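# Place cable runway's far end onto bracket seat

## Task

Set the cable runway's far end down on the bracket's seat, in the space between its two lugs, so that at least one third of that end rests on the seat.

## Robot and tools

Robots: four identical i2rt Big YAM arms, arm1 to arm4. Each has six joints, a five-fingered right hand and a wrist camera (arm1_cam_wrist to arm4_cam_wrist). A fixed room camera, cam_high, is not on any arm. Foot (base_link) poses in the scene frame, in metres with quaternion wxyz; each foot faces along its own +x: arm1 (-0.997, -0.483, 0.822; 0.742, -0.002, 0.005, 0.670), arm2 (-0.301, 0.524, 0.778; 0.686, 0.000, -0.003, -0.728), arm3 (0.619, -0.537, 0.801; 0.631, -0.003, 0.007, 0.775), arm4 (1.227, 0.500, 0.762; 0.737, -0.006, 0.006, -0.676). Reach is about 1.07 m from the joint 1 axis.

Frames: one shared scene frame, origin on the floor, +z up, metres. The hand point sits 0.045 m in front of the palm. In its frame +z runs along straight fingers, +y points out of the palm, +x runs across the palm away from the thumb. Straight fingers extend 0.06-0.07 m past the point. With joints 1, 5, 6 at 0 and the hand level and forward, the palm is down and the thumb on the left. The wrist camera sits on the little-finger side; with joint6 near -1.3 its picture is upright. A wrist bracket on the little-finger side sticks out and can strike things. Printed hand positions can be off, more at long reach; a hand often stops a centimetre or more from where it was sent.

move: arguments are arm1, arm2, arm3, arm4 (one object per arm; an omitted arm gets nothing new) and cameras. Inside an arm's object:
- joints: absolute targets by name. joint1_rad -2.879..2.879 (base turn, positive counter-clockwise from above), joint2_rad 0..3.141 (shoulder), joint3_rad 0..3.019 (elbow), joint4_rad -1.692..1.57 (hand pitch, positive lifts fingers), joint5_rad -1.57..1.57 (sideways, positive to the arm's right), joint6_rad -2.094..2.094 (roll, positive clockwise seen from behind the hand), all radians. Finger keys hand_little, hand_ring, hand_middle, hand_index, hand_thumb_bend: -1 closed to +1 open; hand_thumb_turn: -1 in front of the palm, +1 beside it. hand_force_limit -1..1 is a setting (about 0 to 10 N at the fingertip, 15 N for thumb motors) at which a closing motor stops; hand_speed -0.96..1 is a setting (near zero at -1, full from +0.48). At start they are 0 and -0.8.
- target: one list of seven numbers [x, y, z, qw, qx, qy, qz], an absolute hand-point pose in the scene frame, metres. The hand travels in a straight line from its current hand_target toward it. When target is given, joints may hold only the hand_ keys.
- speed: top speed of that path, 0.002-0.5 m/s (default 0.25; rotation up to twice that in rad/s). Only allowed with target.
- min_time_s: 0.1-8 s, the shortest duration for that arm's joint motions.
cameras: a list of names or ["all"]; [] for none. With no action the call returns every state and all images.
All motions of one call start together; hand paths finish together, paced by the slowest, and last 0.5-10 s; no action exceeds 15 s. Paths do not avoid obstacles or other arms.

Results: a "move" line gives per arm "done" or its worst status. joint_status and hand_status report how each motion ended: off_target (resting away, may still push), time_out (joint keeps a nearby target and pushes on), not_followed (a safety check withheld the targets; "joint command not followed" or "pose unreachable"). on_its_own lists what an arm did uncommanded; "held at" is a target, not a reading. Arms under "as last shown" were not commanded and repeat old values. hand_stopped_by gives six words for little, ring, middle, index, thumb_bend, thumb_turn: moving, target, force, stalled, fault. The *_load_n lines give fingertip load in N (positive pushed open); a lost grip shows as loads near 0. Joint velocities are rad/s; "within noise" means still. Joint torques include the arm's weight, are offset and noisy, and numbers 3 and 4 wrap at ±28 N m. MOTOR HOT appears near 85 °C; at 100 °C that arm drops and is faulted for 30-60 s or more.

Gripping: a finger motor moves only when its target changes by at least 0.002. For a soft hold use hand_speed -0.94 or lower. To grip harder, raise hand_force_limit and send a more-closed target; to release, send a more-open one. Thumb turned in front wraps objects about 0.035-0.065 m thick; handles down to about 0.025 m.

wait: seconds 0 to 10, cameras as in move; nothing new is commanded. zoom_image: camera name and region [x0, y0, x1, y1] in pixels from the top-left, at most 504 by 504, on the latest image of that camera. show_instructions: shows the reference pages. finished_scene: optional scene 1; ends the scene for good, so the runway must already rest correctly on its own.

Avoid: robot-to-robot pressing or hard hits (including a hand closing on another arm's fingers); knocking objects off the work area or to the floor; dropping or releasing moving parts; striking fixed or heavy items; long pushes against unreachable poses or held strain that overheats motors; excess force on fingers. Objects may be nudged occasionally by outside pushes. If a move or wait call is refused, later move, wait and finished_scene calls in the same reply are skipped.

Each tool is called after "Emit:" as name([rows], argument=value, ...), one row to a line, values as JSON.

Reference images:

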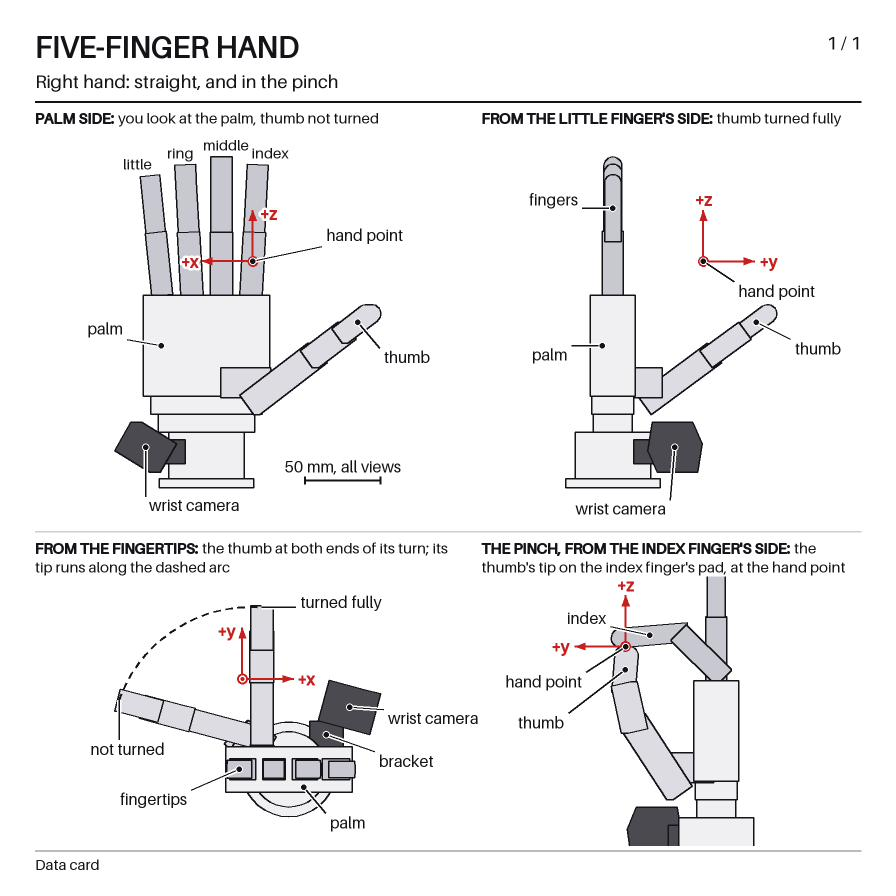

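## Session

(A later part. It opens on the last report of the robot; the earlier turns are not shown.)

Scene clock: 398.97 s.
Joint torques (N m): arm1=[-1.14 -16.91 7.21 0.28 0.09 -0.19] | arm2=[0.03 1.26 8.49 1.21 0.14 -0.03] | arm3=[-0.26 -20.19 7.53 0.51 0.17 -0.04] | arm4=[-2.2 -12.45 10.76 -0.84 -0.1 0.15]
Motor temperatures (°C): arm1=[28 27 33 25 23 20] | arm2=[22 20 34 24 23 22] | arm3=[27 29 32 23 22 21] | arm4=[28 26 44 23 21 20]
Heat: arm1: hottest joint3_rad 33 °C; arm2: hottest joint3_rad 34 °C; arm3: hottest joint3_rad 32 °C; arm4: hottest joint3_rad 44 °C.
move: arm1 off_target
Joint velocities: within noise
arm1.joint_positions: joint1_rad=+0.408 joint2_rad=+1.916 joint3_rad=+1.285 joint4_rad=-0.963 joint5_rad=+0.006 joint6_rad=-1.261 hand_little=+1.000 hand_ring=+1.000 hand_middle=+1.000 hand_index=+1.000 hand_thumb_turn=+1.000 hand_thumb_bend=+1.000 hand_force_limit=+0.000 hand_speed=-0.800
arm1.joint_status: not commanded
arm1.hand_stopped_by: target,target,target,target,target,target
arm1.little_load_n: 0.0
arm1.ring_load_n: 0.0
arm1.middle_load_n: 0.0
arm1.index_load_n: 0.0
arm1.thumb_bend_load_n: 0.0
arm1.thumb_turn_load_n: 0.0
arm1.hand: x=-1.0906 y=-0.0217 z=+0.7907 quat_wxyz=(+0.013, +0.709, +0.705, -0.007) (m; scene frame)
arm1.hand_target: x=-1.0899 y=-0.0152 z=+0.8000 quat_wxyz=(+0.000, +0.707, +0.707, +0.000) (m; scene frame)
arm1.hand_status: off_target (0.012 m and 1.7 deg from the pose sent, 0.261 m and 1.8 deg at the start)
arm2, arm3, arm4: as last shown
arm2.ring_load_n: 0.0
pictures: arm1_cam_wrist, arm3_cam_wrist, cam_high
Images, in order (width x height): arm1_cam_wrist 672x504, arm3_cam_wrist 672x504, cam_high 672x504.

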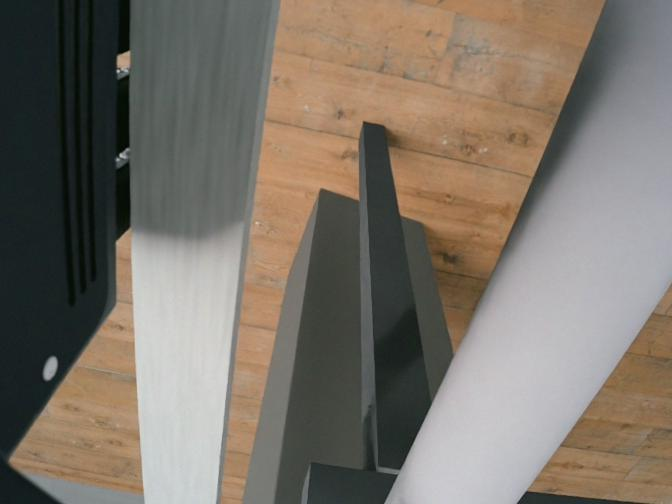

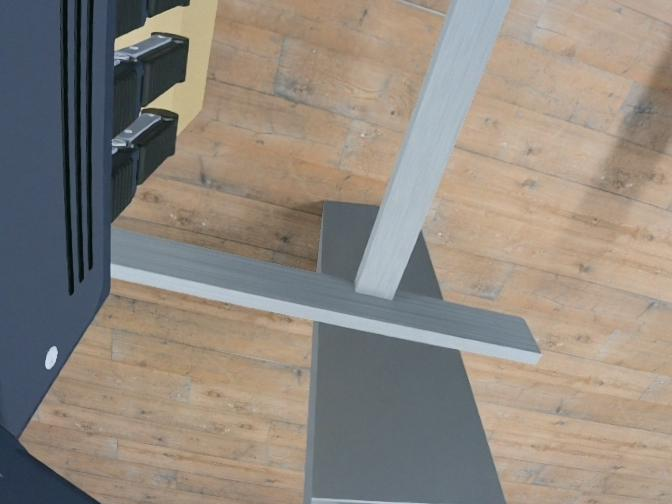

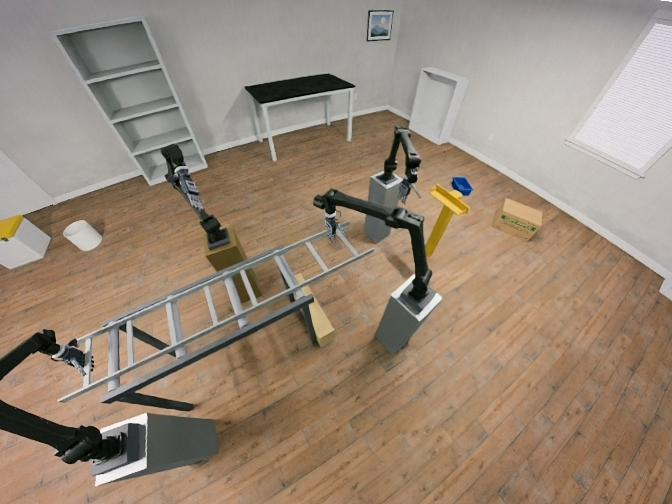

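Emit:
move(arm3={"target": [0.48, -0.015, 0.80, 0, 0.7071, 0.7071, 0], "speed": 0.15}, cameras=["arm3_cam_wrist"])

Emit:
zoom_image(camera="arm3_cam_wrist", region=[90, 0, 594, 504])

Scene clock: 425.07 s.
Joint torques (N m): arm1=[-0.79 -16.97 7.17 0.29 0.08 -0.12] | arm2=[0.03 1.49 8.24 1.33 0.2 0.01] | arm3=[-0.09 -18.37 7.08 0.54 0.11 -0.05] | arm4=[-2.14 -12.45 10.77 -0.87 -0.1 0.15]
Motor temperatures (°C): arm1=[28 29 31 25 23 20] | arm2=[22 20 34 24 23 22] | arm3=[26 29 32 23 22 21] | arm4=[28 26 46 23 21 20]
Heat: arm1: hottest joint3_rad 31 °C; arm2: hottest joint3_rad 34 °C; arm3: hottest joint3_rad 32 °C; arm4: hottest joint3_rad 46 °C.
move: arm3 done
Joint velocities: within noise
arm1, arm2, arm4: as last shown
arm3.joint_positions: joint1_rad=+0.155 joint2_rad=+1.997 joint3_rad=+1.537 joint4_rad=-1.106 joint5_rad=+0.008 joint6_rad=-1.211 hand_little=+1.000 hand_ring=+1.000 hand_middle=+1.000 hand_index=+1.000 hand_thumb_turn=+1.000 hand_thumb_bend=+1.000 hand_force_limit=+0.000 hand_speed=-0.800
arm3.joint_status: not commanded
arm3.hand_stopped_by: target,target,target,target,target,target
arm3.little_load_n: 0.0
arm3.ring_load_n: 0.0
arm3.middle_load_n: 0.0
arm3.index_load_n: 0.0
arm3.thumb_bend_load_n: -0.5
arm3.thumb_turn_load_n: 0.0
arm3.hand: x=+0.4765 y=-0.0210 z=+0.8031 quat_wxyz=(+0.003, +0.708, +0.707, -0.002) (m; scene frame)
arm3.hand_target: x=+0.4801 y=-0.0150 z=+0.8002 quat_wxyz=(+0.000, +0.707, +0.707, +0.000) (m; scene frame)
arm3.hand_status: done (0.008 m and 0.5 deg from the pose sent, 0.161 m and 1.0 deg at the start)
arm4.ring_load_n: -0.5
pictures: arm3_cam_wrist
Images, in order (width x height): arm3_cam_wrist 672x504.

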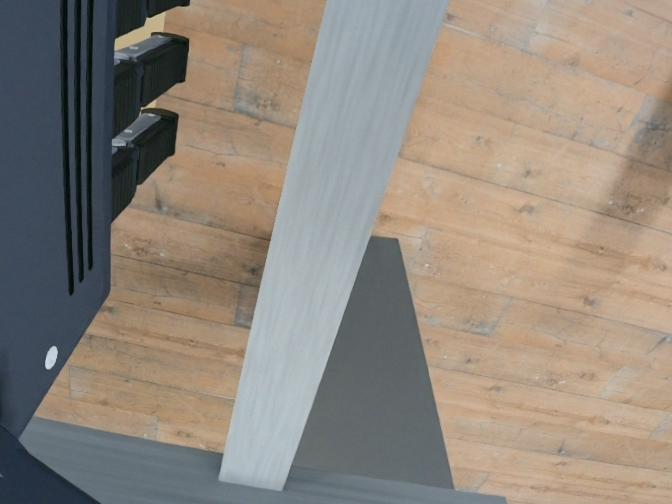

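Scaled by 1.000.

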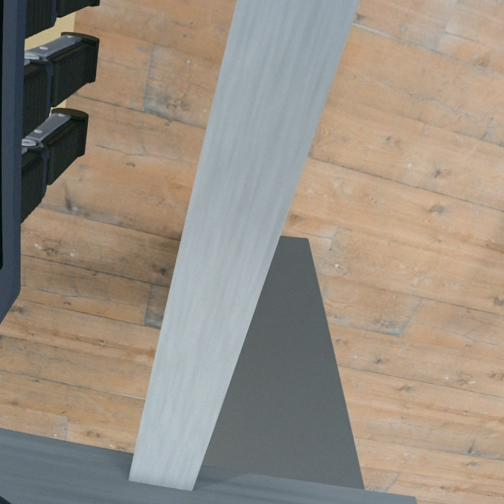

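Emit:
move(arm3={"target": [0.485, -0.015, 0.768, 0, 0.7071, 0.7071, 0], "speed": 0.1})

Emit:
move(arm3={"target": [0.506, -0.015, 0.768, 0, 0.7071, 0.7071, 0], "speed": 0.05}, cameras=["arm3_cam_wrist", "cam_high"])

Emit:
zoom_image(camera="cam_high", region=[280, 180, 440, 300])

Scene clock: 438.83 s.
Joint torques (N m): arm1=[-1.26 -16.73 7.16 0.23 0.08 -0.15] | arm2=[0.09 1.44 8.32 1.29 0.17 -0.03] | arm3=[-0.32 -18.55 6.79 0.54 0.11 -0.05] | arm4=[-2.14 -12.51 10.76 -0.87 -0.1 0.15]
Motor temperatures (°C): arm1=[28 29 31 25 23 20] | arm2=[22 20 34 24 23 22] | arm3=[26 30 33 23 22 21] | arm4=[28 26 46 23 21 20]
Heat: arm1: hottest joint3_rad 31 °C; arm2: hottest joint3_rad 34 °C; arm3: hottest joint3_rad 33 °C; arm4: hottest joint3_rad 46 °C.
move: arm3 done
Joint velocities: within noise
arm1, arm4: as last shown
arm2.joint_positions: joint1_rad=+0.364 joint2_rad=+0.617 joint3_rad=+1.378 joint4_rad=-1.422 joint5_rad=+0.202 joint6_rad=-1.001 hand_little=+1.000 hand_ring=+1.000 hand_middle=+1.000 hand_index=+1.000 hand_thumb_turn=+1.000 hand_thumb_bend=+1.000 hand_force_limit=+0.000 hand_speed=-0.800
arm2.joint_status: not commanded
arm2.hand_stopped_by: target,target,target,target,target,target
arm2.little_load_n: 0.0
arm2.ring_load_n: 0.5
arm2.middle_load_n: 0.0
arm2.index_load_n: 0.0
arm2.thumb_bend_load_n: 0.0
arm2.thumb_turn_load_n: 0.0
arm2.hand: x=-0.3134 y=+0.3166 z=+1.2428 quat_wxyz=(+0.233, +0.506, -0.737, +0.383) (m; scene frame)
arm2.hand_target: x=-0.3134 y=+0.3166 z=+1.2547 quat_wxyz=(+0.237, +0.501, -0.732, +0.395) (m; scene frame)
arm2.hand_status: not commanded
arm3.joint_positions: joint1_rad=+0.149 joint2_rad=+2.032 joint3_rad=+1.504 joint4_rad=-1.035 joint5_rad=+0.008 joint6_rad=-1.220 hand_little=+1.000 hand_ring=+1.000 hand_middle=+1.000 hand_index=+1.000 hand_thumb_turn=+1.000 hand_thumb_bend=+1.000 hand_force_limit=+0.000 hand_speed=-0.800
arm3.joint_status: not commanded
arm3.hand_stopped_by: target,target,target,target,target,target
arm3.little_load_n: 0.0
arm3.ring_load_n: 0.0
arm3.middle_load_n: 0.0
arm3.index_load_n: 0.0
arm3.thumb_bend_load_n: 0.0
arm3.thumb_turn_load_n: 0.0
arm3.hand: x=+0.4796 y=-0.0203 z=+0.7727 quat_wxyz=(+0.002, +0.706, +0.708, -0.002) (m; scene frame)
arm3.hand_target: x=+0.4850 y=-0.0151 z=+0.7680 quat_wxyz=(+0.000, +0.707, +0.707, +0.000) (m; scene frame)
arm3.hand_status: done (0.009 m and 0.3 deg from the pose sent, 0.037 m and 0.5 deg at the start)
arm4.ring_load_n: 0.0
pictures: none

Scene clock: 439.90 s.
Joint torques (N m): arm1=[-0.67 -16.44 7.17 0.18 0.09 -0.12] | arm2=[-0.15 2.02 8.51 1.24 0.2 0.02] | arm3=[-0.15 -19.6 6.42 0.54 0.1 -0.06] | arm4=[-2.14 -12.4 10.78 -0.87 -0.1 0.15]
Motor temperatures (°C): arm1=[28 29 31 25 23 20] | arm2=[22 20 34 24 23 22] | arm3=[26 30 33 23 22 21] | arm4=[28 26 46 23 21 20]
Heat: arm1: hottest joint3_rad 31 °C; arm2: hottest joint3_rad 34 °C; arm3: hottest joint3_rad 33 °C; arm4: hottest joint3_rad 46 °C.
move: arm3 done
Joint velocities: within noise
arm1, arm2, arm4: as last shown
arm2.ring_load_n: 0.0
arm3.joint_positions: joint1_rad=+0.111 joint2_rad=+2.032 joint3_rad=+1.483 joint4_rad=-1.025 joint5_rad=+0.008 joint6_rad=-1.254 hand_little=+1.000 hand_ring=+1.000 hand_middle=+1.000 hand_index=+1.000 hand_thumb_turn=+1.000 hand_thumb_bend=+1.000 hand_force_limit=+0.000 hand_speed=-0.800
arm3.joint_status: not commanded
arm3.hand_stopped_by: target,target,target,target,target,target
arm3.little_load_n: 0.0
arm3.ring_load_n: 0.0
arm3.middle_load_n: 0.0
arm3.index_load_n: 0.0
arm3.thumb_bend_load_n: 0.0
arm3.thumb_turn_load_n: 0.0
arm3.hand: x=+0.5028 y=-0.0204 z=+0.7660 quat_wxyz=(+0.007, +0.708, +0.706, -0.004) (m; scene frame)
arm3.hand_target: x=+0.5059 y=-0.0150 z=+0.7681 quat_wxyz=(+0.000, +0.707, +0.707, +0.000) (m; scene frame)
arm3.hand_status: done (0.007 m and 0.9 deg from the pose sent, 0.027 m and 0.3 deg at the start)
arm4.ring_load_n: -0.5
pictures: arm3_cam_wrist, cam_high
Images, in order (width x height): arm3_cam_wrist 672x504, cam_high 672x504.

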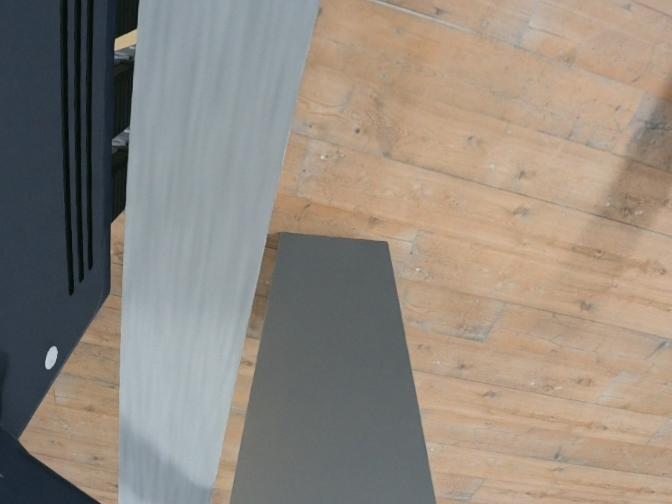

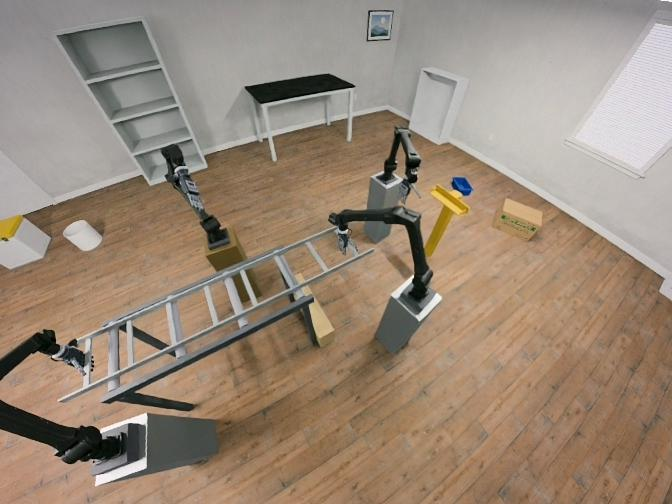

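Scaled by 3.150 from the camera's 672x504 image, which has a finer 960x720 frame.

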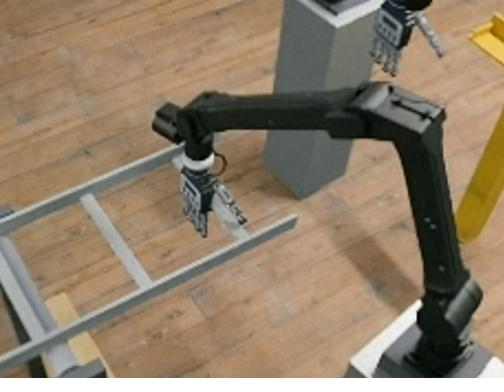

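Emit:
move(arm3={"joints": {"hand_little": -0.4, "hand_ring": -0.4, "hand_middle": -0.4, "hand_index": -0.4, "hand_force_limit": -0.5}}, cameras=["arm3_cam_wrist"])

Scene clock: 449.40 s.
Joint torques (N m): arm1=[-1.2 -16.73 7.12 0.2 0.1 -0.13] | arm2=[0.21 2.26 8.46 1.32 0.15 -0.05] | arm3=[-0.03 -19.66 6.46 0.44 0.11 -0.05] | arm4=[-2.14 -12.51 10.76 -0.85 -0.1 0.15]
Motor temperatures (°C): arm1=[28 29 31 25 23 20] | arm2=[22 20 34 24 23 22] | arm3=[26 29 32 23 22 21] | arm4=[28 27 47 23 21 20]
Heat: arm1: hottest joint3_rad 31 °C; arm2: hottest joint3_rad 34 °C; arm3: hottest joint3_rad 32 °C; arm4: hottest joint3_rad 47 °C.
move: arm3 done
Joint velocities: within noise
arm1, arm2, arm4: as last shown
arm3.joint_positions: joint1_rad=+0.111 joint2_rad=+2.032 joint3_rad=+1.482 joint4_rad=-1.023 joint5_rad=+0.008 joint6_rad=-1.255 hand_little=-0.400 hand_ring=-0.400 hand_middle=-0.400 hand_index=-0.400 hand_thumb_turn=+1.000 hand_thumb_bend=+1.000 hand_force_limit=-0.500 hand_speed=-0.800
arm3.joint_status: all done
arm3.hand_stopped_by: target,target,target,target,target,target
arm3.little_load_n: 0.0
arm3.ring_load_n: 0.0
arm3.middle_load_n: 0.0
arm3.index_load_n: 0.0
arm3.thumb_bend_load_n: 0.0
arm3.thumb_turn_load_n: 0.0
arm3.hand: x=+0.5028 y=-0.0202 z=+0.7657 quat_wxyz=(+0.006, +0.708, +0.707, -0.004) (m; scene frame)
arm3.hand_target: x=+0.5059 y=-0.0150 z=+0.7681 quat_wxyz=(+0.000, +0.707, +0.707, +0.000) (m; scene frame)
arm3.hand_status: not commanded
arm4.little_load_n: 0.5
arm4.ring_load_n: 0.0
pictures: arm3_cam_wrist
Images, in order (width x height): arm3_cam_wrist 672x504.

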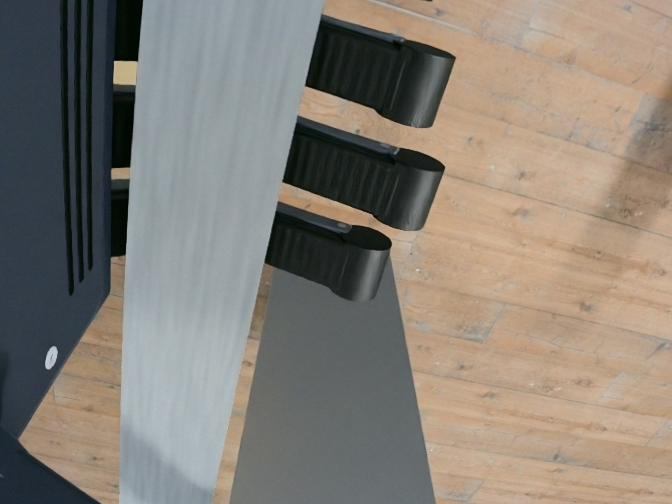

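Emit:
move(arm3={"target": [0.72, -0.015, 0.768, 0, 0.7071, 0.7071, 0], "speed": 0.08}, cameras=["arm3_cam_wrist", "arm1_cam_wrist", "cam_high"])

Scene clock: 462.87 s.
Joint torques (N m): arm1=[-1.14 -16.62 7.24 0.23 0.1 -0.12] | arm2=[-0.03 0.85 8.69 1.18 0.17 -0.03] | arm3=[0.09 -19.78 6.83 0.61 0 -0.01] | arm4=[-2.08 -12.4 10.78 -0.87 -0.1 0.14]
Motor temperatures (°C): arm1=[28 29 30 24 23 20] | arm2=[22 20 34 24 23 22] | arm3=[26 29 31 23 22 21] | arm4=[28 27 47 23 21 20]
Heat: arm1: hottest joint3_rad 30 °C; arm2: hottest joint3_rad 34 °C; arm3: hottest joint3_rad 31 °C; arm4: hottest joint3_rad 47 °C.
move: arm3 off_target
Joint velocities: within noise
arm1, arm2: as last shown
arm3.joint_positions: joint1_rad=-0.271 joint2_rad=+1.986 joint3_rad=+1.380 joint4_rad=-0.989 joint5_rad=+0.006 joint6_rad=-1.637 hand_little=-0.400 hand_ring=-0.400 hand_middle=-0.400 hand_index=-0.400 hand_thumb_turn=+1.000 hand_thumb_bend=+1.000 hand_force_limit=-0.500 hand_speed=-0.800
arm3.joint_status: not commanded
arm3.hand_stopped_by: target,target,target,target,target,target
arm3.little_load_n: 0.0
arm3.ring_load_n: 0.5
arm3.middle_load_n: 0.0
arm3.index_load_n: 0.0
arm3.thumb_bend_load_n: 0.5
arm3.thumb_turn_load_n: -0.5
arm3.hand: x=+0.7171 y=-0.0260 z=+0.7577 quat_wxyz=(+0.014, +0.707, +0.707, -0.014) (m; scene frame)
arm3.hand_target: x=+0.7200 y=-0.0151 z=+0.7682 quat_wxyz=(+0.000, +0.707, +0.707, +0.000) (m; scene frame)
arm3.hand_status: off_target (0.015 m and 2.3 deg from the pose sent, 0.217 m and 0.9 deg at the start)
arm4.joint_positions: joint1_rad=-0.640 joint2_rad=+1.773 joint3_rad=+1.788 joint4_rad=-1.612 joint5_rad=-0.011 joint6_rad=+1.002 hand_little=+1.000 hand_ring=+1.000 hand_middle=+1.000 hand_index=+1.000 hand_thumb_turn=+1.000 hand_thumb_bend=+1.000 hand_force_limit=+0.000 hand_speed=-0.800
arm4.joint_status: not commanded
arm4.hand_stopped_by: target,target,target,target,target,target
arm4.little_load_n: 0.0
arm4.ring_load_n: 0.0
arm4.middle_load_n: 0.0
arm4.index_load_n: 0.0
arm4.thumb_bend_load_n: 0.0
arm4.thumb_turn_load_n: 0.0
arm4.hand: x=+1.0095 y=+0.0109 z=+0.9923 quat_wxyz=(+0.003, -0.702, -0.712, -0.008) (m; scene frame)
arm4.hand_target: x=+1.0003 y=+0.0006 z=+0.9997 quat_wxyz=(+0.000, -0.707, -0.707, +0.000) (m; scene frame)
arm4.hand_status: not commanded
pictures: arm1_cam_wrist, arm3_cam_wrist, cam_high
Images, in order (width x height): arm1_cam_wrist 672x504, arm3_cam_wrist 672x504, cam_high 672x504.

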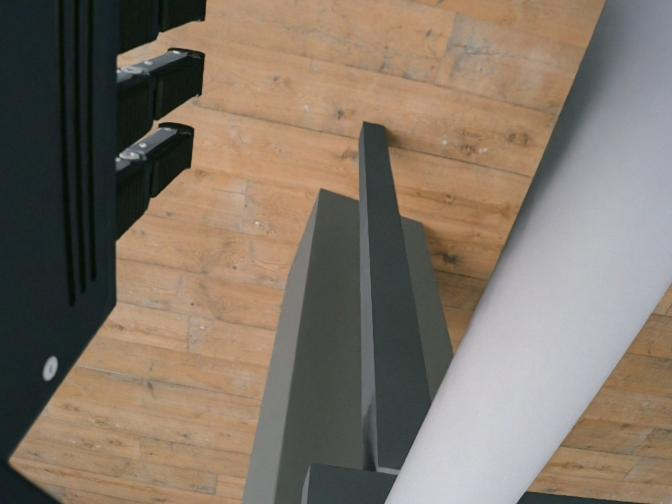

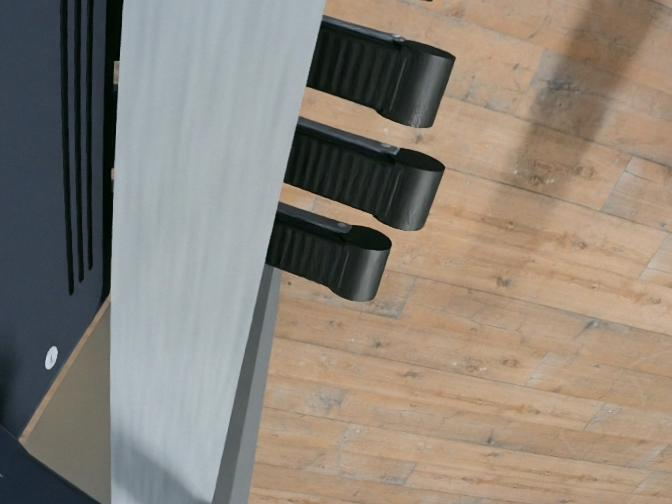

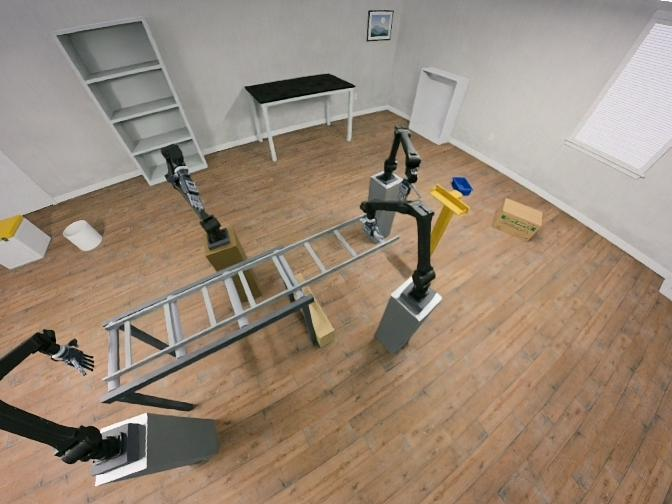

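Emit:
move(arm3={"joints": {"hand_little": 1.0, "hand_ring": 1.0, "hand_middle": 1.0, "hand_index": 1.0, "hand_speed": -0.5}})

Emit:
move(arm3={"target": [0.70, -0.015, 0.96, 0, 0.7071, 0.7071, 0], "speed": 0.2})

Emit:
move(arm3={"target": [0.62, -0.28, 1.0, 0, 0.7071, 0.7071, 0], "speed": 0.25}, arm4={"target": [0.85, -0.005, 1.0, 0, -0.7071, -0.7071, 0]}, cameras=["all"])

Scene clock: 475.90 s.
Joint torques (N m): arm1=[-1.14 -16.44 7.13 0.25 0.07 -0.13] | arm2=[-0.26 1.2 8.35 1.28 0.15 -0.05] | arm3=[0.09 -19.78 6.83 0.59 -0.02 0] | arm4=[-2.2 -12.4 10.74 -0.87 -0.1 0.15]
Motor temperatures (°C): arm1=[28 29 30 24 23 20] | arm2=[22 20 34 24 23 22] | arm3=[26 29 32 23 22 21] | arm4=[28 27 48 23 21 20]
Heat: arm1: hottest joint3_rad 30 °C; arm2: hottest joint3_rad 34 °C; arm3: hottest joint3_rad 32 °C; arm4: hottest joint3_rad 48 °C.
move: arm3 done
Joint velocities: within noise
arm1, arm2, arm4: as last shown
arm3.joint_positions: joint1_rad=-0.271 joint2_rad=+1.986 joint3_rad=+1.380 joint4_rad=-0.989 joint5_rad=+0.006 joint6_rad=-1.637 hand_little=+1.000 hand_ring=+1.000 hand_middle=+1.000 hand_index=+1.000 hand_thumb_turn=+1.000 hand_thumb_bend=+1.000 hand_force_limit=-0.500 hand_speed=-0.500
arm3.joint_status: all done
arm3.hand_stopped_by: target,target,target,target,target,target
arm3.little_load_n: 0.0
arm3.ring_load_n: 0.0
arm3.middle_load_n: 0.0
arm3.index_load_n: 0.0
arm3.thumb_bend_load_n: 0.5
arm3.thumb_turn_load_n: -1.0
arm3.hand: x=+0.7171 y=-0.0260 z=+0.7577 quat_wxyz=(+0.014, +0.707, +0.707, -0.014) (m; scene frame)
arm3.hand_target: x=+0.7200 y=-0.0151 z=+0.7682 quat_wxyz=(+0.000, +0.707, +0.707, +0.000) (m; scene frame)
arm3.hand_status: not commanded
pictures: none

Scene clock: 477.70 s.
Joint torques (N m): arm1=[-0.97 -16.85 7.23 0.2 0.07 -0.13] | arm2=[-0.03 1.2 8.44 1.28 0.13 -0.03] | arm3=[1.26 -17.96 10.74 -0.25 -0.02 0.13] | arm4=[-2.08 -12.45 10.76 -0.87 -0.1 0.14]
Motor temperatures (°C): arm1=[28 29 30 24 23 20] | arm2=[22 20 34 24 23 22] | arm3=[26 29 32 23 22 21] | arm4=[28 27 48 23 21 20]
Heat: arm1: hottest joint3_rad 30 °C; arm2: hottest joint3_rad 34 °C; arm3: hottest joint3_rad 32 °C; arm4: hottest joint3_rad 48 °C.
move: arm3 off_target
Joint velocities: within noise
arm1, arm2, arm4: as last shown
arm3.joint_positions: joint1_rad=-0.249 joint2_rad=+1.791 joint3_rad=+1.603 joint4_rad=-1.413 joint5_rad=+0.006 joint6_rad=-1.615 hand_little=+1.000 hand_ring=+1.000 hand_middle=+1.000 hand_index=+1.000 hand_thumb_turn=+1.000 hand_thumb_bend=+1.000 hand_force_limit=-0.500 hand_speed=-0.500
arm3.joint_status: not commanded
arm3.hand_stopped_by: target,target,target,target,target,target
arm3.little_load_n: 0.0
arm3.ring_load_n: 0.0
arm3.middle_load_n: 0.0
arm3.index_load_n: 0.0
arm3.thumb_bend_load_n: 0.0
arm3.thumb_turn_load_n: 0.0
arm3.hand: x=+0.7056 y=-0.0288 z=+0.9397 quat_wxyz=(+0.016, +0.707, +0.707, -0.016) (m; scene frame)
arm3.hand_target: x=+0.6999 y=-0.0159 z=+0.9599 quat_wxyz=(+0.000, +0.707, +0.707, +0.000) (m; scene frame)
arm3.hand_status: off_target (0.025 m and 2.6 deg from the pose sent, 0.203 m and 2.3 deg at the start)
pictures: none

Scene clock: 479.83 s.
Joint torques (N m): arm1=[-1.03 -16.38 7.19 0.27 0.08 -0.12] | arm2=[0.03 1.55 8.39 1.35 0.18 -0.02] | arm3=[1.32 -6.95 7.61 -0.17 0.18 0.12] | arm4=[-1.67 -15.27 10.81 -0.75 -0.09 -0.05]
Motor temperatures (°C): arm1=[28 29 30 24 23 20] | arm2=[22 20 34 24 23 22] | arm3=[26 29 32 23 22 21] | arm4=[28 27 48 23 21 20]
Heat: arm1: hottest joint3_rad 30 °C; arm2: hottest joint3_rad 34 °C; arm3: hottest joint3_rad 32 °C; arm4: hottest joint3_rad 48 °C.
move: arm3 done; arm4 off_target
Joint velocities: within noise
arm1.joint_positions: joint1_rad=+0.408 joint2_rad=+1.916 joint3_rad=+1.285 joint4_rad=-0.963 joint5_rad=+0.006 joint6_rad=-1.261 hand_little=+1.000 hand_ring=+1.000 hand_middle=+1.000 hand_index=+1.000 hand_thumb_turn=+1.000 hand_thumb_bend=+1.000 hand_force_limit=+0.000 hand_speed=-0.800
arm1.joint_status: not commanded
arm1.hand_stopped_by: target,target,target,target,target,target
arm1.little_load_n: 0.0
arm1.ring_load_n: 0.0
arm1.middle_load_n: 0.0
arm1.index_load_n: 0.0
arm1.thumb_bend_load_n: 0.0
arm1.thumb_turn_load_n: 0.0
arm1.hand: x=-1.0906 y=-0.0217 z=+0.7907 quat_wxyz=(+0.013, +0.709, +0.705, -0.007) (m; scene frame)
arm1.hand_target: x=-1.0899 y=-0.0152 z=+0.8000 quat_wxyz=(+0.000, +0.707, +0.707, +0.000) (m; scene frame)
arm1.hand_status: not commanded
arm2: as last shown
arm3.joint_positions: joint1_rad=-0.001 joint2_rad=+1.097 joint3_rad=+1.019 joint4_rad=-1.480 joint5_rad=+0.004 joint6_rad=-1.366 hand_little=+1.000 hand_ring=+1.000 hand_middle=+1.000 hand_index=+1.000 hand_thumb_turn=+1.000 hand_thumb_bend=+1.000 hand_force_limit=-0.500 hand_speed=-0.500
arm3.joint_status: not commanded
arm3.hand_stopped_by: target,target,target,target,target,target
arm3.little_load_n: 0.0
arm3.ring_load_n: 0.0
arm3.middle_load_n: 0.0
arm3.index_load_n: 0.0
arm3.thumb_bend_load_n: 0.0
arm3.thumb_turn_load_n: 0.0
arm3.hand: x=+0.6223 y=-0.2773 z=+0.9971 quat_wxyz=(-0.001, +0.708, +0.707, -0.002) (m; scene frame)
arm3.hand_target: x=+0.6201 y=-0.2800 z=+0.9999 quat_wxyz=(+0.000, +0.707, +0.707, +0.000) (m; scene frame)
arm3.hand_status: done (0.005 m and 0.2 deg from the pose sent, 0.272 m and 2.6 deg at the start)
arm4.joint_positions: joint1_rad=-0.839 joint2_rad=+2.020 joint3_rad=+2.162 joint4_rad=-1.673 joint5_rad=-0.017 joint6_rad=+0.833 hand_little=+1.000 hand_ring=+1.000 hand_middle=+1.000 hand_index=+1.000 hand_thumb_turn=+1.000 hand_thumb_bend=+1.000 hand_force_limit=+0.000 hand_speed=-0.800
arm4.joint_status: not commanded
arm4.hand_stopped_by: target,target,target,target,target,target
arm4.little_load_n: 0.0
arm4.ring_load_n: 0.0
arm4.middle_load_n: 0.0
arm4.index_load_n: 0.0
arm4.thumb_bend_load_n: 0.0
arm4.thumb_turn_load_n: 0.0
arm4.hand: x=+0.8575 y=+0.0028 z=+0.9969 quat_wxyz=(-0.004, -0.713, -0.701, +0.026) (m; scene frame)
arm4.hand_target: x=+0.8505 y=-0.0045 z=+0.9993 quat_wxyz=(-0.005, -0.709, -0.704, +0.032) (m; scene frame)
arm4.hand_status: off_target (0.011 m and 3.1 deg from the pose sent, 0.160 m and 1.2 deg at the start; a joint's target at an end of its range on 42 of 64 steps)
pictures: arm1_cam_wrist, arm2_cam_wrist, arm3_cam_wrist, arm4_cam_wrist, cam_high
Images, in order (width x height): arm1_cam_wrist 672x504, arm2_cam_wrist 672x504, arm3_cam_wrist 672x504, arm4_cam_wrist 672x504, cam_high 672x504.

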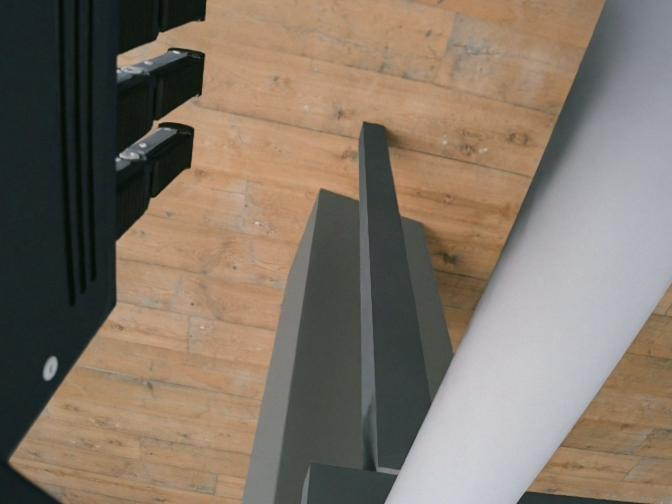

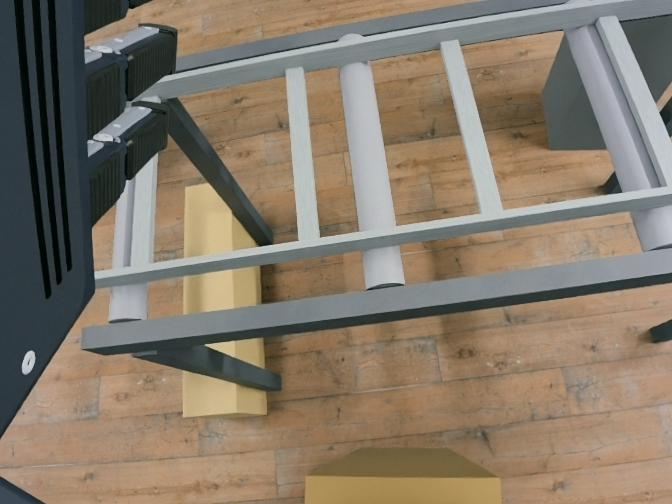

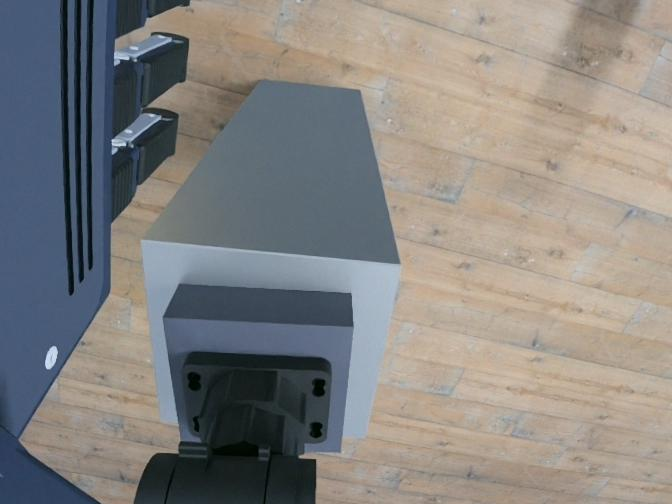

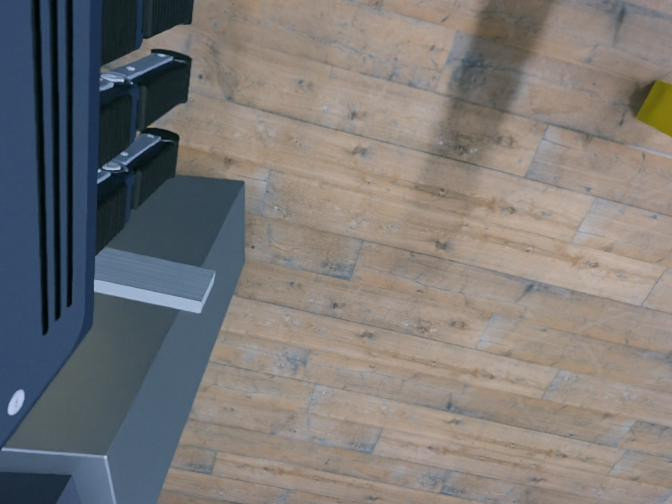

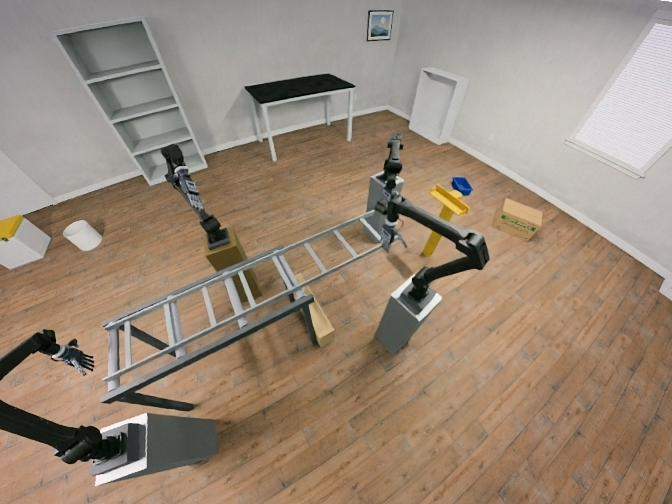

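Emit:
move(arm4={"target": [0.685, -0.01, 0.90, 0, -0.7071, -0.7071, 0], "speed": 0.2}, cameras=["arm4_cam_wrist", "cam_high", "arm3_cam_wrist"])

Scene clock: 493.03 s.
Joint torques (N m): arm1=[-0.79 -16.62 7.21 0.27 0.12 -0.11] | arm2=[0.32 1.32 8.35 1.42 0.16 -0.02] | arm3=[1.26 -6.95 7.6 -0.14 0.18 0.12] | arm4=[-1.73 -19.84 10.76 -0.64 -0.1 -0.06]
Motor temperatures (°C): arm1=[28 29 30 24 23 20] | arm2=[22 20 34 23 23 22] | arm3=[26 28 32 23 22 21] | arm4=[28 28 51 23 21 20]
Heat: arm1: hottest joint3_rad 30 °C; arm2: hottest joint3_rad 34 °C; arm3: hottest joint3_rad 32 °C; arm4: hottest joint3_rad 51 °C.
move: arm4 off_target
Joint velocities: within noise
arm1, arm2, arm3: as last shown
arm3.hand: x=+0.6223 y=-0.2774 z=+0.9971 quat_wxyz=(-0.001, +0.708, +0.706, -0.002) (m; scene frame)
arm4.joint_positions: joint1_rad=-0.988 joint2_rad=+2.463 joint3_rad=+2.679 joint4_rad=-1.673 joint5_rad=-0.019 joint6_rad=+0.701 hand_little=+1.000 hand_ring=+1.000 hand_middle=+1.000 hand_index=+1.000 hand_thumb_turn=+1.000 hand_thumb_bend=+1.000 hand_force_limit=+0.000 hand_speed=-0.800
arm4.joint_status: not commanded
arm4.hand_stopped_by: target,target,target,target,target,target
arm4.little_load_n: 0.0
arm4.ring_load_n: 0.0
arm4.middle_load_n: 0.0
arm4.index_load_n: 0.0
arm4.thumb_bend_load_n: 0.0
arm4.thumb_turn_load_n: 0.0
arm4.hand: x=+0.6919 y=-0.0075 z=+0.9003 quat_wxyz=(+0.002, -0.717, -0.695, +0.064) (m; scene frame)
arm4.hand_target: x=+0.6860 y=-0.0094 z=+0.8994 quat_wxyz=(+0.002, -0.714, -0.697, +0.070) (m; scene frame)
arm4.hand_status: off_target (0.007 m and 7.6 deg from the pose sent, 0.198 m and 3.1 deg at the start; a joint's target at an end of its range on 48 of 59 steps)
pictures: arm3_cam_wrist, arm4_cam_wrist, cam_high
Images, in order (width x height): arm3_cam_wrist 672x504, arm4_cam_wrist 672x504, cam_high 672x504.

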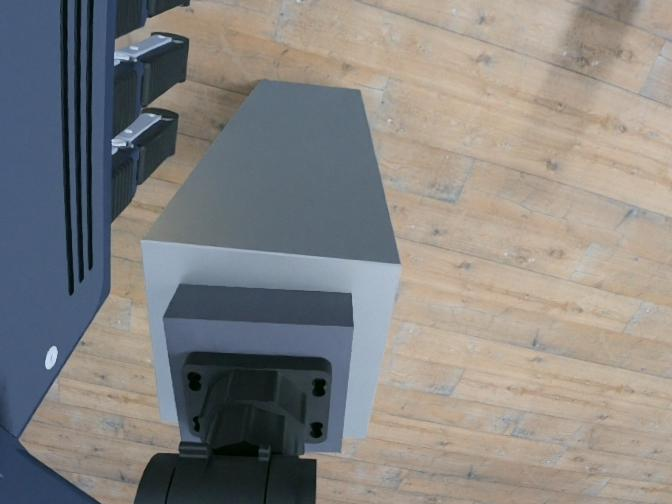

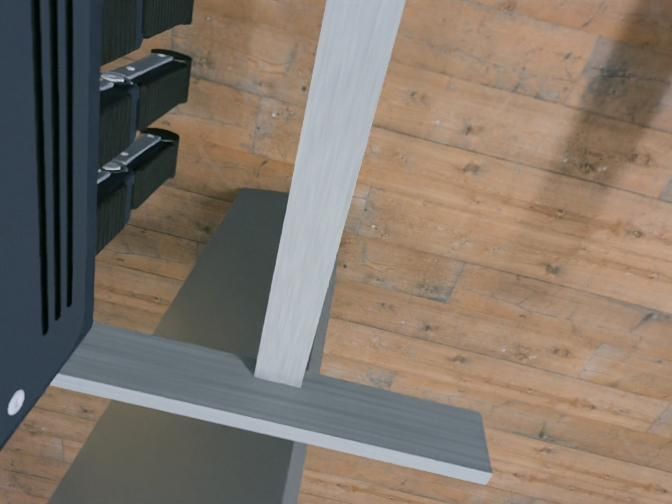

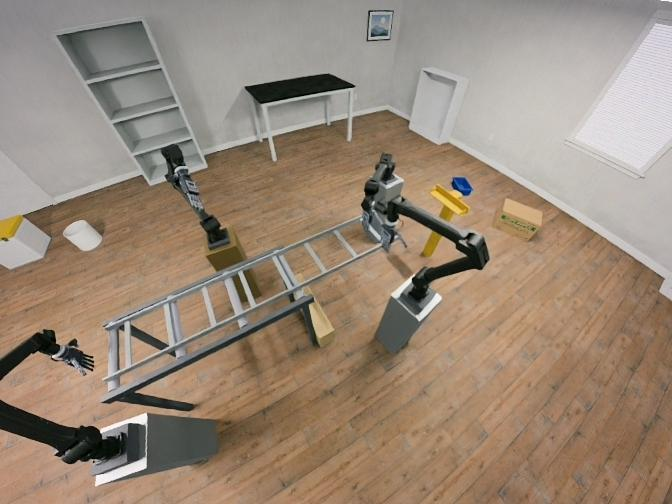

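Emit:
move(arm4={"target": [0.685, -0.015, 0.80, 0, -0.7071, -0.7071, 0], "speed": 0.15}, cameras=["arm4_cam_wrist"])

Scene clock: 511.73 s.
Joint torques (N m): arm1=[-0.67 -16.32 7.16 0.34 0.08 -0.15] | arm2=[0.09 1.14 8.32 1.31 0.11 -0.04] | arm3=[1.32 -7 7.6 -0.16 0.18 0.13] | arm4=[-1.26 -21.25 10.59 -0.85 0.11 -0.06]
Motor temperatures (°C): arm1=[28 29 30 24 23 20] | arm2=[22 20 34 23 23 22] | arm3=[26 27 33 23 22 21] | arm4=[27 33 51 23 21 20]
Heat: arm1: hottest joint3_rad 30 °C; arm2: hottest joint3_rad 34 °C; arm3: hottest joint3_rad 33 °C; arm4: hottest joint3_rad 51 °C.
move: arm4 done
Joint velocities: within noise
arm1, arm3: as last shown
arm1.middle_load_n: 0.5
arm2.joint_positions: joint1_rad=+0.364 joint2_rad=+0.617 joint3_rad=+1.378 joint4_rad=-1.422 joint5_rad=+0.202 joint6_rad=-1.001 hand_little=+1.000 hand_ring=+1.000 hand_middle=+1.000 hand_index=+1.000 hand_thumb_turn=+1.000 hand_thumb_bend=+1.000 hand_force_limit=+0.000 hand_speed=-0.800
arm2.joint_status: not commanded
arm2.hand_stopped_by: target,target,target,target,target,target
arm2.little_load_n: 0.0
arm2.ring_load_n: 0.0
arm2.middle_load_n: 0.0
arm2.index_load_n: 0.0
arm2.thumb_bend_load_n: 0.0
arm2.thumb_turn_load_n: 0.0
arm2.hand: x=-0.3134 y=+0.3166 z=+1.2428 quat_wxyz=(+0.233, +0.506, -0.737, +0.383) (m; scene frame)
arm2.hand_target: x=-0.3134 y=+0.3166 z=+1.2547 quat_wxyz=(+0.237, +0.501, -0.732, +0.395) (m; scene frame)
arm2.hand_status: not commanded
arm4.joint_positions: joint1_rad=-0.988 joint2_rad=+2.642 joint3_rad=+2.741 joint4_rad=-1.673 joint5_rad=-0.014 joint6_rad=+0.690 hand_little=+1.000 hand_ring=+1.000 hand_middle=+1.000 hand_index=+1.000 hand_thumb_turn=+1.000 hand_thumb_bend=+1.000 hand_force_limit=+0.000 hand_speed=-0.800
arm4.joint_status: not commanded
arm4.hand_stopped_by: target,target,target,target,target,target
arm4.little_load_n: 0.0
arm4.ring_load_n: 0.0
arm4.middle_load_n: 0.0
arm4.index_load_n: 0.0
arm4.thumb_bend_load_n: 0.0
arm4.thumb_turn_load_n: 0.0
arm4.hand: x=+0.6875 y=-0.0082 z=+0.7941 quat_wxyz=(-0.002, -0.715, -0.699, +0.005) (m; scene frame)
arm4.hand_target: x=+0.6859 y=-0.0145 z=+0.7997 quat_wxyz=(+0.001, -0.709, -0.705, +0.016) (m; scene frame)
arm4.hand_status: done (0.009 m and 1.4 deg from the pose sent, 0.101 m and 7.6 deg at the start; a joint's target at an end of its range on 32 of 47 steps)
pictures: arm4_cam_wrist
Images, in order (width x height): arm4_cam_wrist 672x504.

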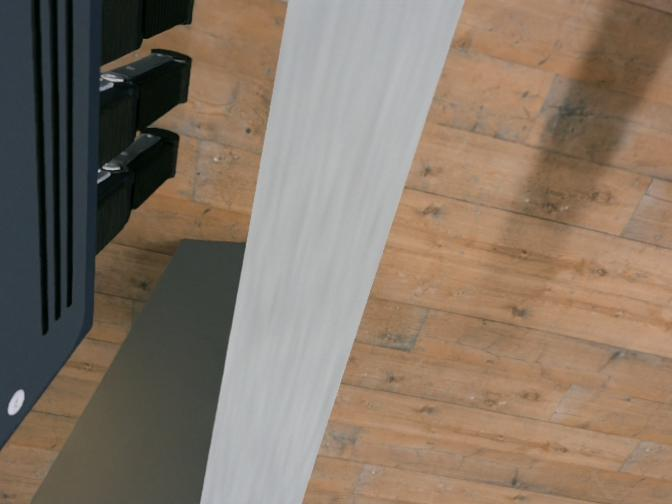

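Emit:
move(arm4={"target": [0.685, -0.015, 0.825, 0, -0.7071, -0.7071, 0], "speed": 0.1})

Emit:
move(arm4={"target": [0.712, -0.015, 0.825, 0, -0.7071, -0.7071, 0], "speed": 0.05}, cameras=["arm4_cam_wrist"])

Scene clock: 549.70 s.
Joint torques (N m): arm1=[-0.91 -16.5 7.17 0.36 0.07 -0.13] | arm2=[-0.26 1.26 8.38 1.39 0.18 -0.03] | arm3=[1.26 -6.89 7.6 -0.14 0.18 0.12] | arm4=[-1.44 -23.12 9.35 -0.81 0.04 -0.02]
Motor temperatures (°C): arm1=[28 29 30 24 23 20] | arm2=[22 20 35 23 22 22] | arm3=[26 26 33 23 22 21] | arm4=[27 34 53 23 21 20]
Heat: arm1: hottest joint3_rad 30 °C; arm2: hottest joint3_rad 35 °C; arm3: hottest joint3_rad 33 °C; arm4: hottest joint3_rad 53 °C.
move: arm4 off_target
Joint velocities: within noise
arm1, arm2, arm3: as last shown
arm1.middle_load_n: 0.0
arm4.joint_positions: joint1_rad=-0.988 joint2_rad=+2.626 joint3_rad=+2.741 joint4_rad=-1.673 joint5_rad=-0.014 joint6_rad=+0.690 hand_little=+1.000 hand_ring=+1.000 hand_middle=+1.000 hand_index=+1.000 hand_thumb_turn=+1.000 hand_thumb_bend=+1.000 hand_force_limit=+0.000 hand_speed=-0.800
arm4.joint_status: not commanded
arm4.hand_stopped_by: target,target,target,target,target,target
arm4.little_load_n: 0.0
arm4.ring_load_n: 0.0
arm4.middle_load_n: 0.5
arm4.index_load_n: 0.0
arm4.thumb_bend_load_n: 0.0
arm4.thumb_turn_load_n: 0.0
arm4.hand: x=+0.6864 y=-0.0092 z=+0.8056 quat_wxyz=(-0.001, -0.715, -0.699, +0.013) (m; scene frame)
arm4.hand_target: x=+0.6860 y=-0.0144 z=+0.8246 quat_wxyz=(+0.001, -0.711, -0.703, +0.028) (m; scene frame)
arm4.hand_status: off_target (0.020 m and 2.0 deg from the pose sent, 0.032 m and 1.4 deg at the start; a joint's target at an end of its range on 34 of 36 steps)
pictures: none

Scene clock: 551.00 s.
Joint torques (N m): arm1=[-0.85 -16.91 7.2 0.34 0.07 -0.14] | arm2=[-0.09 1.55 8.32 1.37 0.13 -0.02] | arm3=[1.26 -7 7.58 -0.14 0.18 0.13] | arm4=[-1.32 -23 6.35 -0.83 0.11 0.13]
Motor temperatures (°C): arm1=[28 29 30 24 23 20] | arm2=[22 20 35 23 22 22] | arm3=[26 26 33 23 22 21] | arm4=[27 34 53 23 21 20]
Heat: arm1: hottest joint3_rad 30 °C; arm2: hottest joint3_rad 35 °C; arm3: hottest joint3_rad 33 °C; arm4: hottest joint3_rad 53 °C.
move: arm4 done
Joint velocities: within noise
arm1, arm2, arm3: as last shown
arm1.thumb_turn_load_n: -0.5
arm4.joint_positions: joint1_rad=-0.965 joint2_rad=+2.573 joint3_rad=+2.678 joint4_rad=-1.673 joint5_rad=-0.013 joint6_rad=+0.690 hand_little=+1.000 hand_ring=+1.000 hand_middle=+1.000 hand_index=+1.000 hand_thumb_turn=+1.000 hand_thumb_bend=+1.000 hand_force_limit=+0.000 hand_speed=-0.800
arm4.joint_status: not commanded
arm4.hand_stopped_by: target,target,target,target,target,target
arm4.little_load_n: 0.0
arm4.ring_load_n: 0.0
arm4.middle_load_n: 0.0
arm4.index_load_n: 0.0
arm4.thumb_bend_load_n: 0.0
arm4.thumb_turn_load_n: 0.0
arm4.hand: x=+0.7061 y=-0.0155 z=+0.8206 quat_wxyz=(-0.001, -0.706, -0.708, +0.008) (m; scene frame)
arm4.hand_target: x=+0.7119 y=-0.0149 z=+0.8250 quat_wxyz=(+0.000, -0.707, -0.707, +0.002) (m; scene frame)
arm4.hand_status: done (0.007 m and 0.9 deg from the pose sent, 0.033 m and 2.0 deg at the start; a joint's target at an end of its range on 35 of 39 steps)
pictures: arm4_cam_wrist
Images, in order (width x height): arm4_cam_wrist 672x504.

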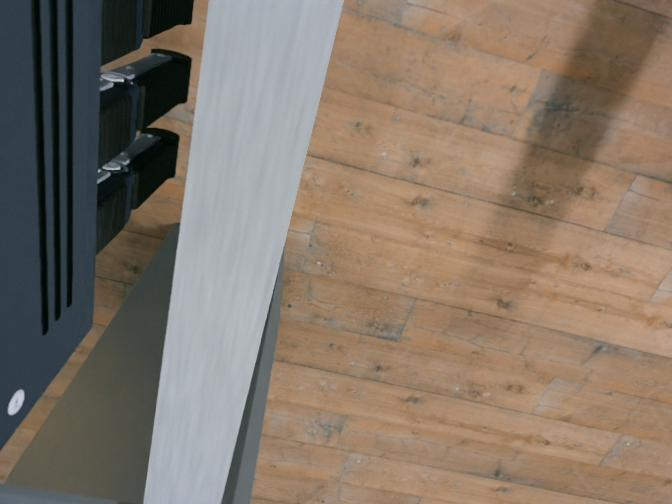

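Emit:
move(arm4={"target": [0.722, -0.015, 0.838, 0, -0.7071, -0.7071, 0], "speed": 0.05})

Emit:
move(arm4={"joints": {"hand_little": -0.3, "hand_ring": -0.3, "hand_middle": -0.3, "hand_index": -0.3, "hand_force_limit": -0.5}}, cameras=["arm4_cam_wrist", "cam_high"])

Scene clock: 556.97 s.
Joint torques (N m): arm1=[-1.26 -16.73 7.23 0.24 0.09 -0.15] | arm2=[-0.26 1.08 8.42 1.33 0.21 -0.03] | arm3=[1.26 -7 7.58 -0.14 0.18 0.12] | arm4=[-1.08 -22.48 6.35 -0.84 0.11 0.14]
Motor temperatures (°C): arm1=[28 29 30 24 23 20] | arm2=[22 20 35 23 22 22] | arm3=[26 26 33 23 22 21] | arm4=[27 34 51 23 21 20]
Heat: arm1: hottest joint3_rad 30 °C; arm2: hottest joint3_rad 35 °C; arm3: hottest joint3_rad 33 °C; arm4: hottest joint3_rad 51 °C.
move: arm4 done
Joint velocities: within noise
arm1, arm2, arm3: as last shown
arm1.thumb_turn_load_n: 0.0
arm4.joint_positions: joint1_rad=-0.960 joint2_rad=+2.530 joint3_rad=+2.633 joint4_rad=-1.673 joint5_rad=-0.013 joint6_rad=+0.696 hand_little=+1.000 hand_ring=+1.000 hand_middle=+1.000 hand_index=+1.000 hand_thumb_turn=+1.000 hand_thumb_bend=+1.000 hand_force_limit=+0.000 hand_speed=-0.800
arm4.joint_status: not commanded
arm4.hand_stopped_by: target,target,target,target,target,target
arm4.little_load_n: 0.0
arm4.ring_load_n: 0.0
arm4.middle_load_n: 0.0
arm4.index_load_n: 0.0
arm4.thumb_bend_load_n: 0.0
arm4.thumb_turn_load_n: 0.0
arm4.hand: x=+0.7141 y=-0.0139 z=+0.8349 quat_wxyz=(-0.001, -0.707, -0.707, +0.007) (m; scene frame)
arm4.hand_target: x=+0.7218 y=-0.0150 z=+0.8379 quat_wxyz=(+0.000, -0.707, -0.707, +0.000) (m; scene frame)
arm4.hand_status: done (0.009 m and 0.8 deg from the pose sent, 0.024 m and 0.9 deg at the start; a joint's target at an end of its range on 34 of 34 steps)
pictures: none

Scene clock: 559.57 s.
Joint torques (N m): arm1=[-1.38 -16.85 7.16 0.17 0.09 -0.14] | arm2=[0.09 1.32 8.38 1.31 0.17 0] | arm3=[1.26 -7 7.6 -0.13 0.18 0.12] | arm4=[-1.08 -22.53 6.82 -0.84 -0.12 0.11]
Motor temperatures (°C): arm1=[28 29 30 24 23 20] | arm2=[22 20 35 23 22 22] | arm3=[26 26 33 23 22 21] | arm4=[27 34 50 23 21 20]
Heat: arm1: hottest joint3_rad 30 °C; arm2: hottest joint3_rad 35 °C; arm3: hottest joint3_rad 33 °C; arm4: hottest joint3_rad 50 °C.
move: arm4 off_target
Joint velocities: within noise
arm1, arm2, arm3: as last shown
arm4.joint_positions: joint1_rad=-0.960 joint2_rad=+2.530 joint3_rad=+2.626 joint4_rad=-1.674 joint5_rad=-0.007 joint6_rad=+0.699 hand_little=+0.429 hand_ring=+0.410 hand_middle=+0.392 hand_index=+0.373 hand_thumb_turn=+1.000 hand_thumb_bend=+1.000 hand_force_limit=-0.500 hand_speed=-0.800
arm4.joint_status: hand_little off_target (ended at +0.429, target -0.300); hand_ring off_target (ended at +0.410, target -0.300); hand_middle off_target (ended at +0.392, target -0.300); hand_index off_target (ended at +0.373, target -0.300); the others done
arm4.hand_stopped_by: force,force,force,force,target,target
arm4.little_load_n: 0.0
arm4.ring_load_n: 0.5
arm4.middle_load_n: 0.0
arm4.index_load_n: 1.0
arm4.thumb_bend_load_n: 0.0
arm4.thumb_turn_load_n: 0.0
arm4.hand: x=+0.7142 y=-0.0118 z=+0.8322 quat_wxyz=(+0.002, -0.708, -0.706, +0.003) (m; scene frame)
arm4.hand_target: x=+0.7218 y=-0.0149 z=+0.8380 quat_wxyz=(+0.000, -0.707, -0.707, +0.000) (m; scene frame)
arm4.hand_status: not commanded
pictures: arm4_cam_wrist, cam_high
Images, in order (width x height): arm4_cam_wrist 672x504, cam_high 672x504.

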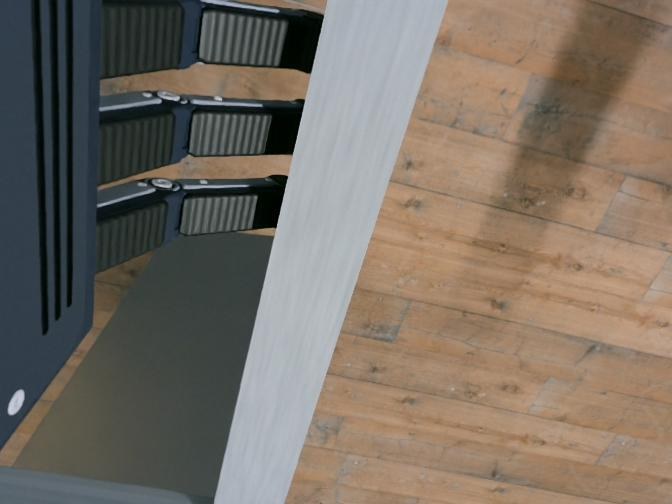

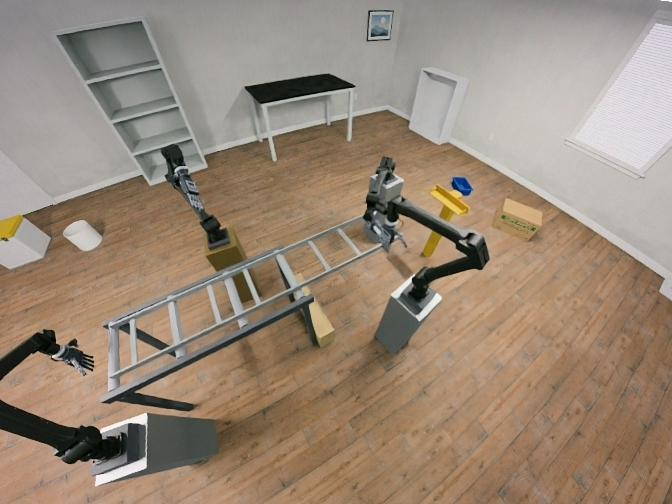

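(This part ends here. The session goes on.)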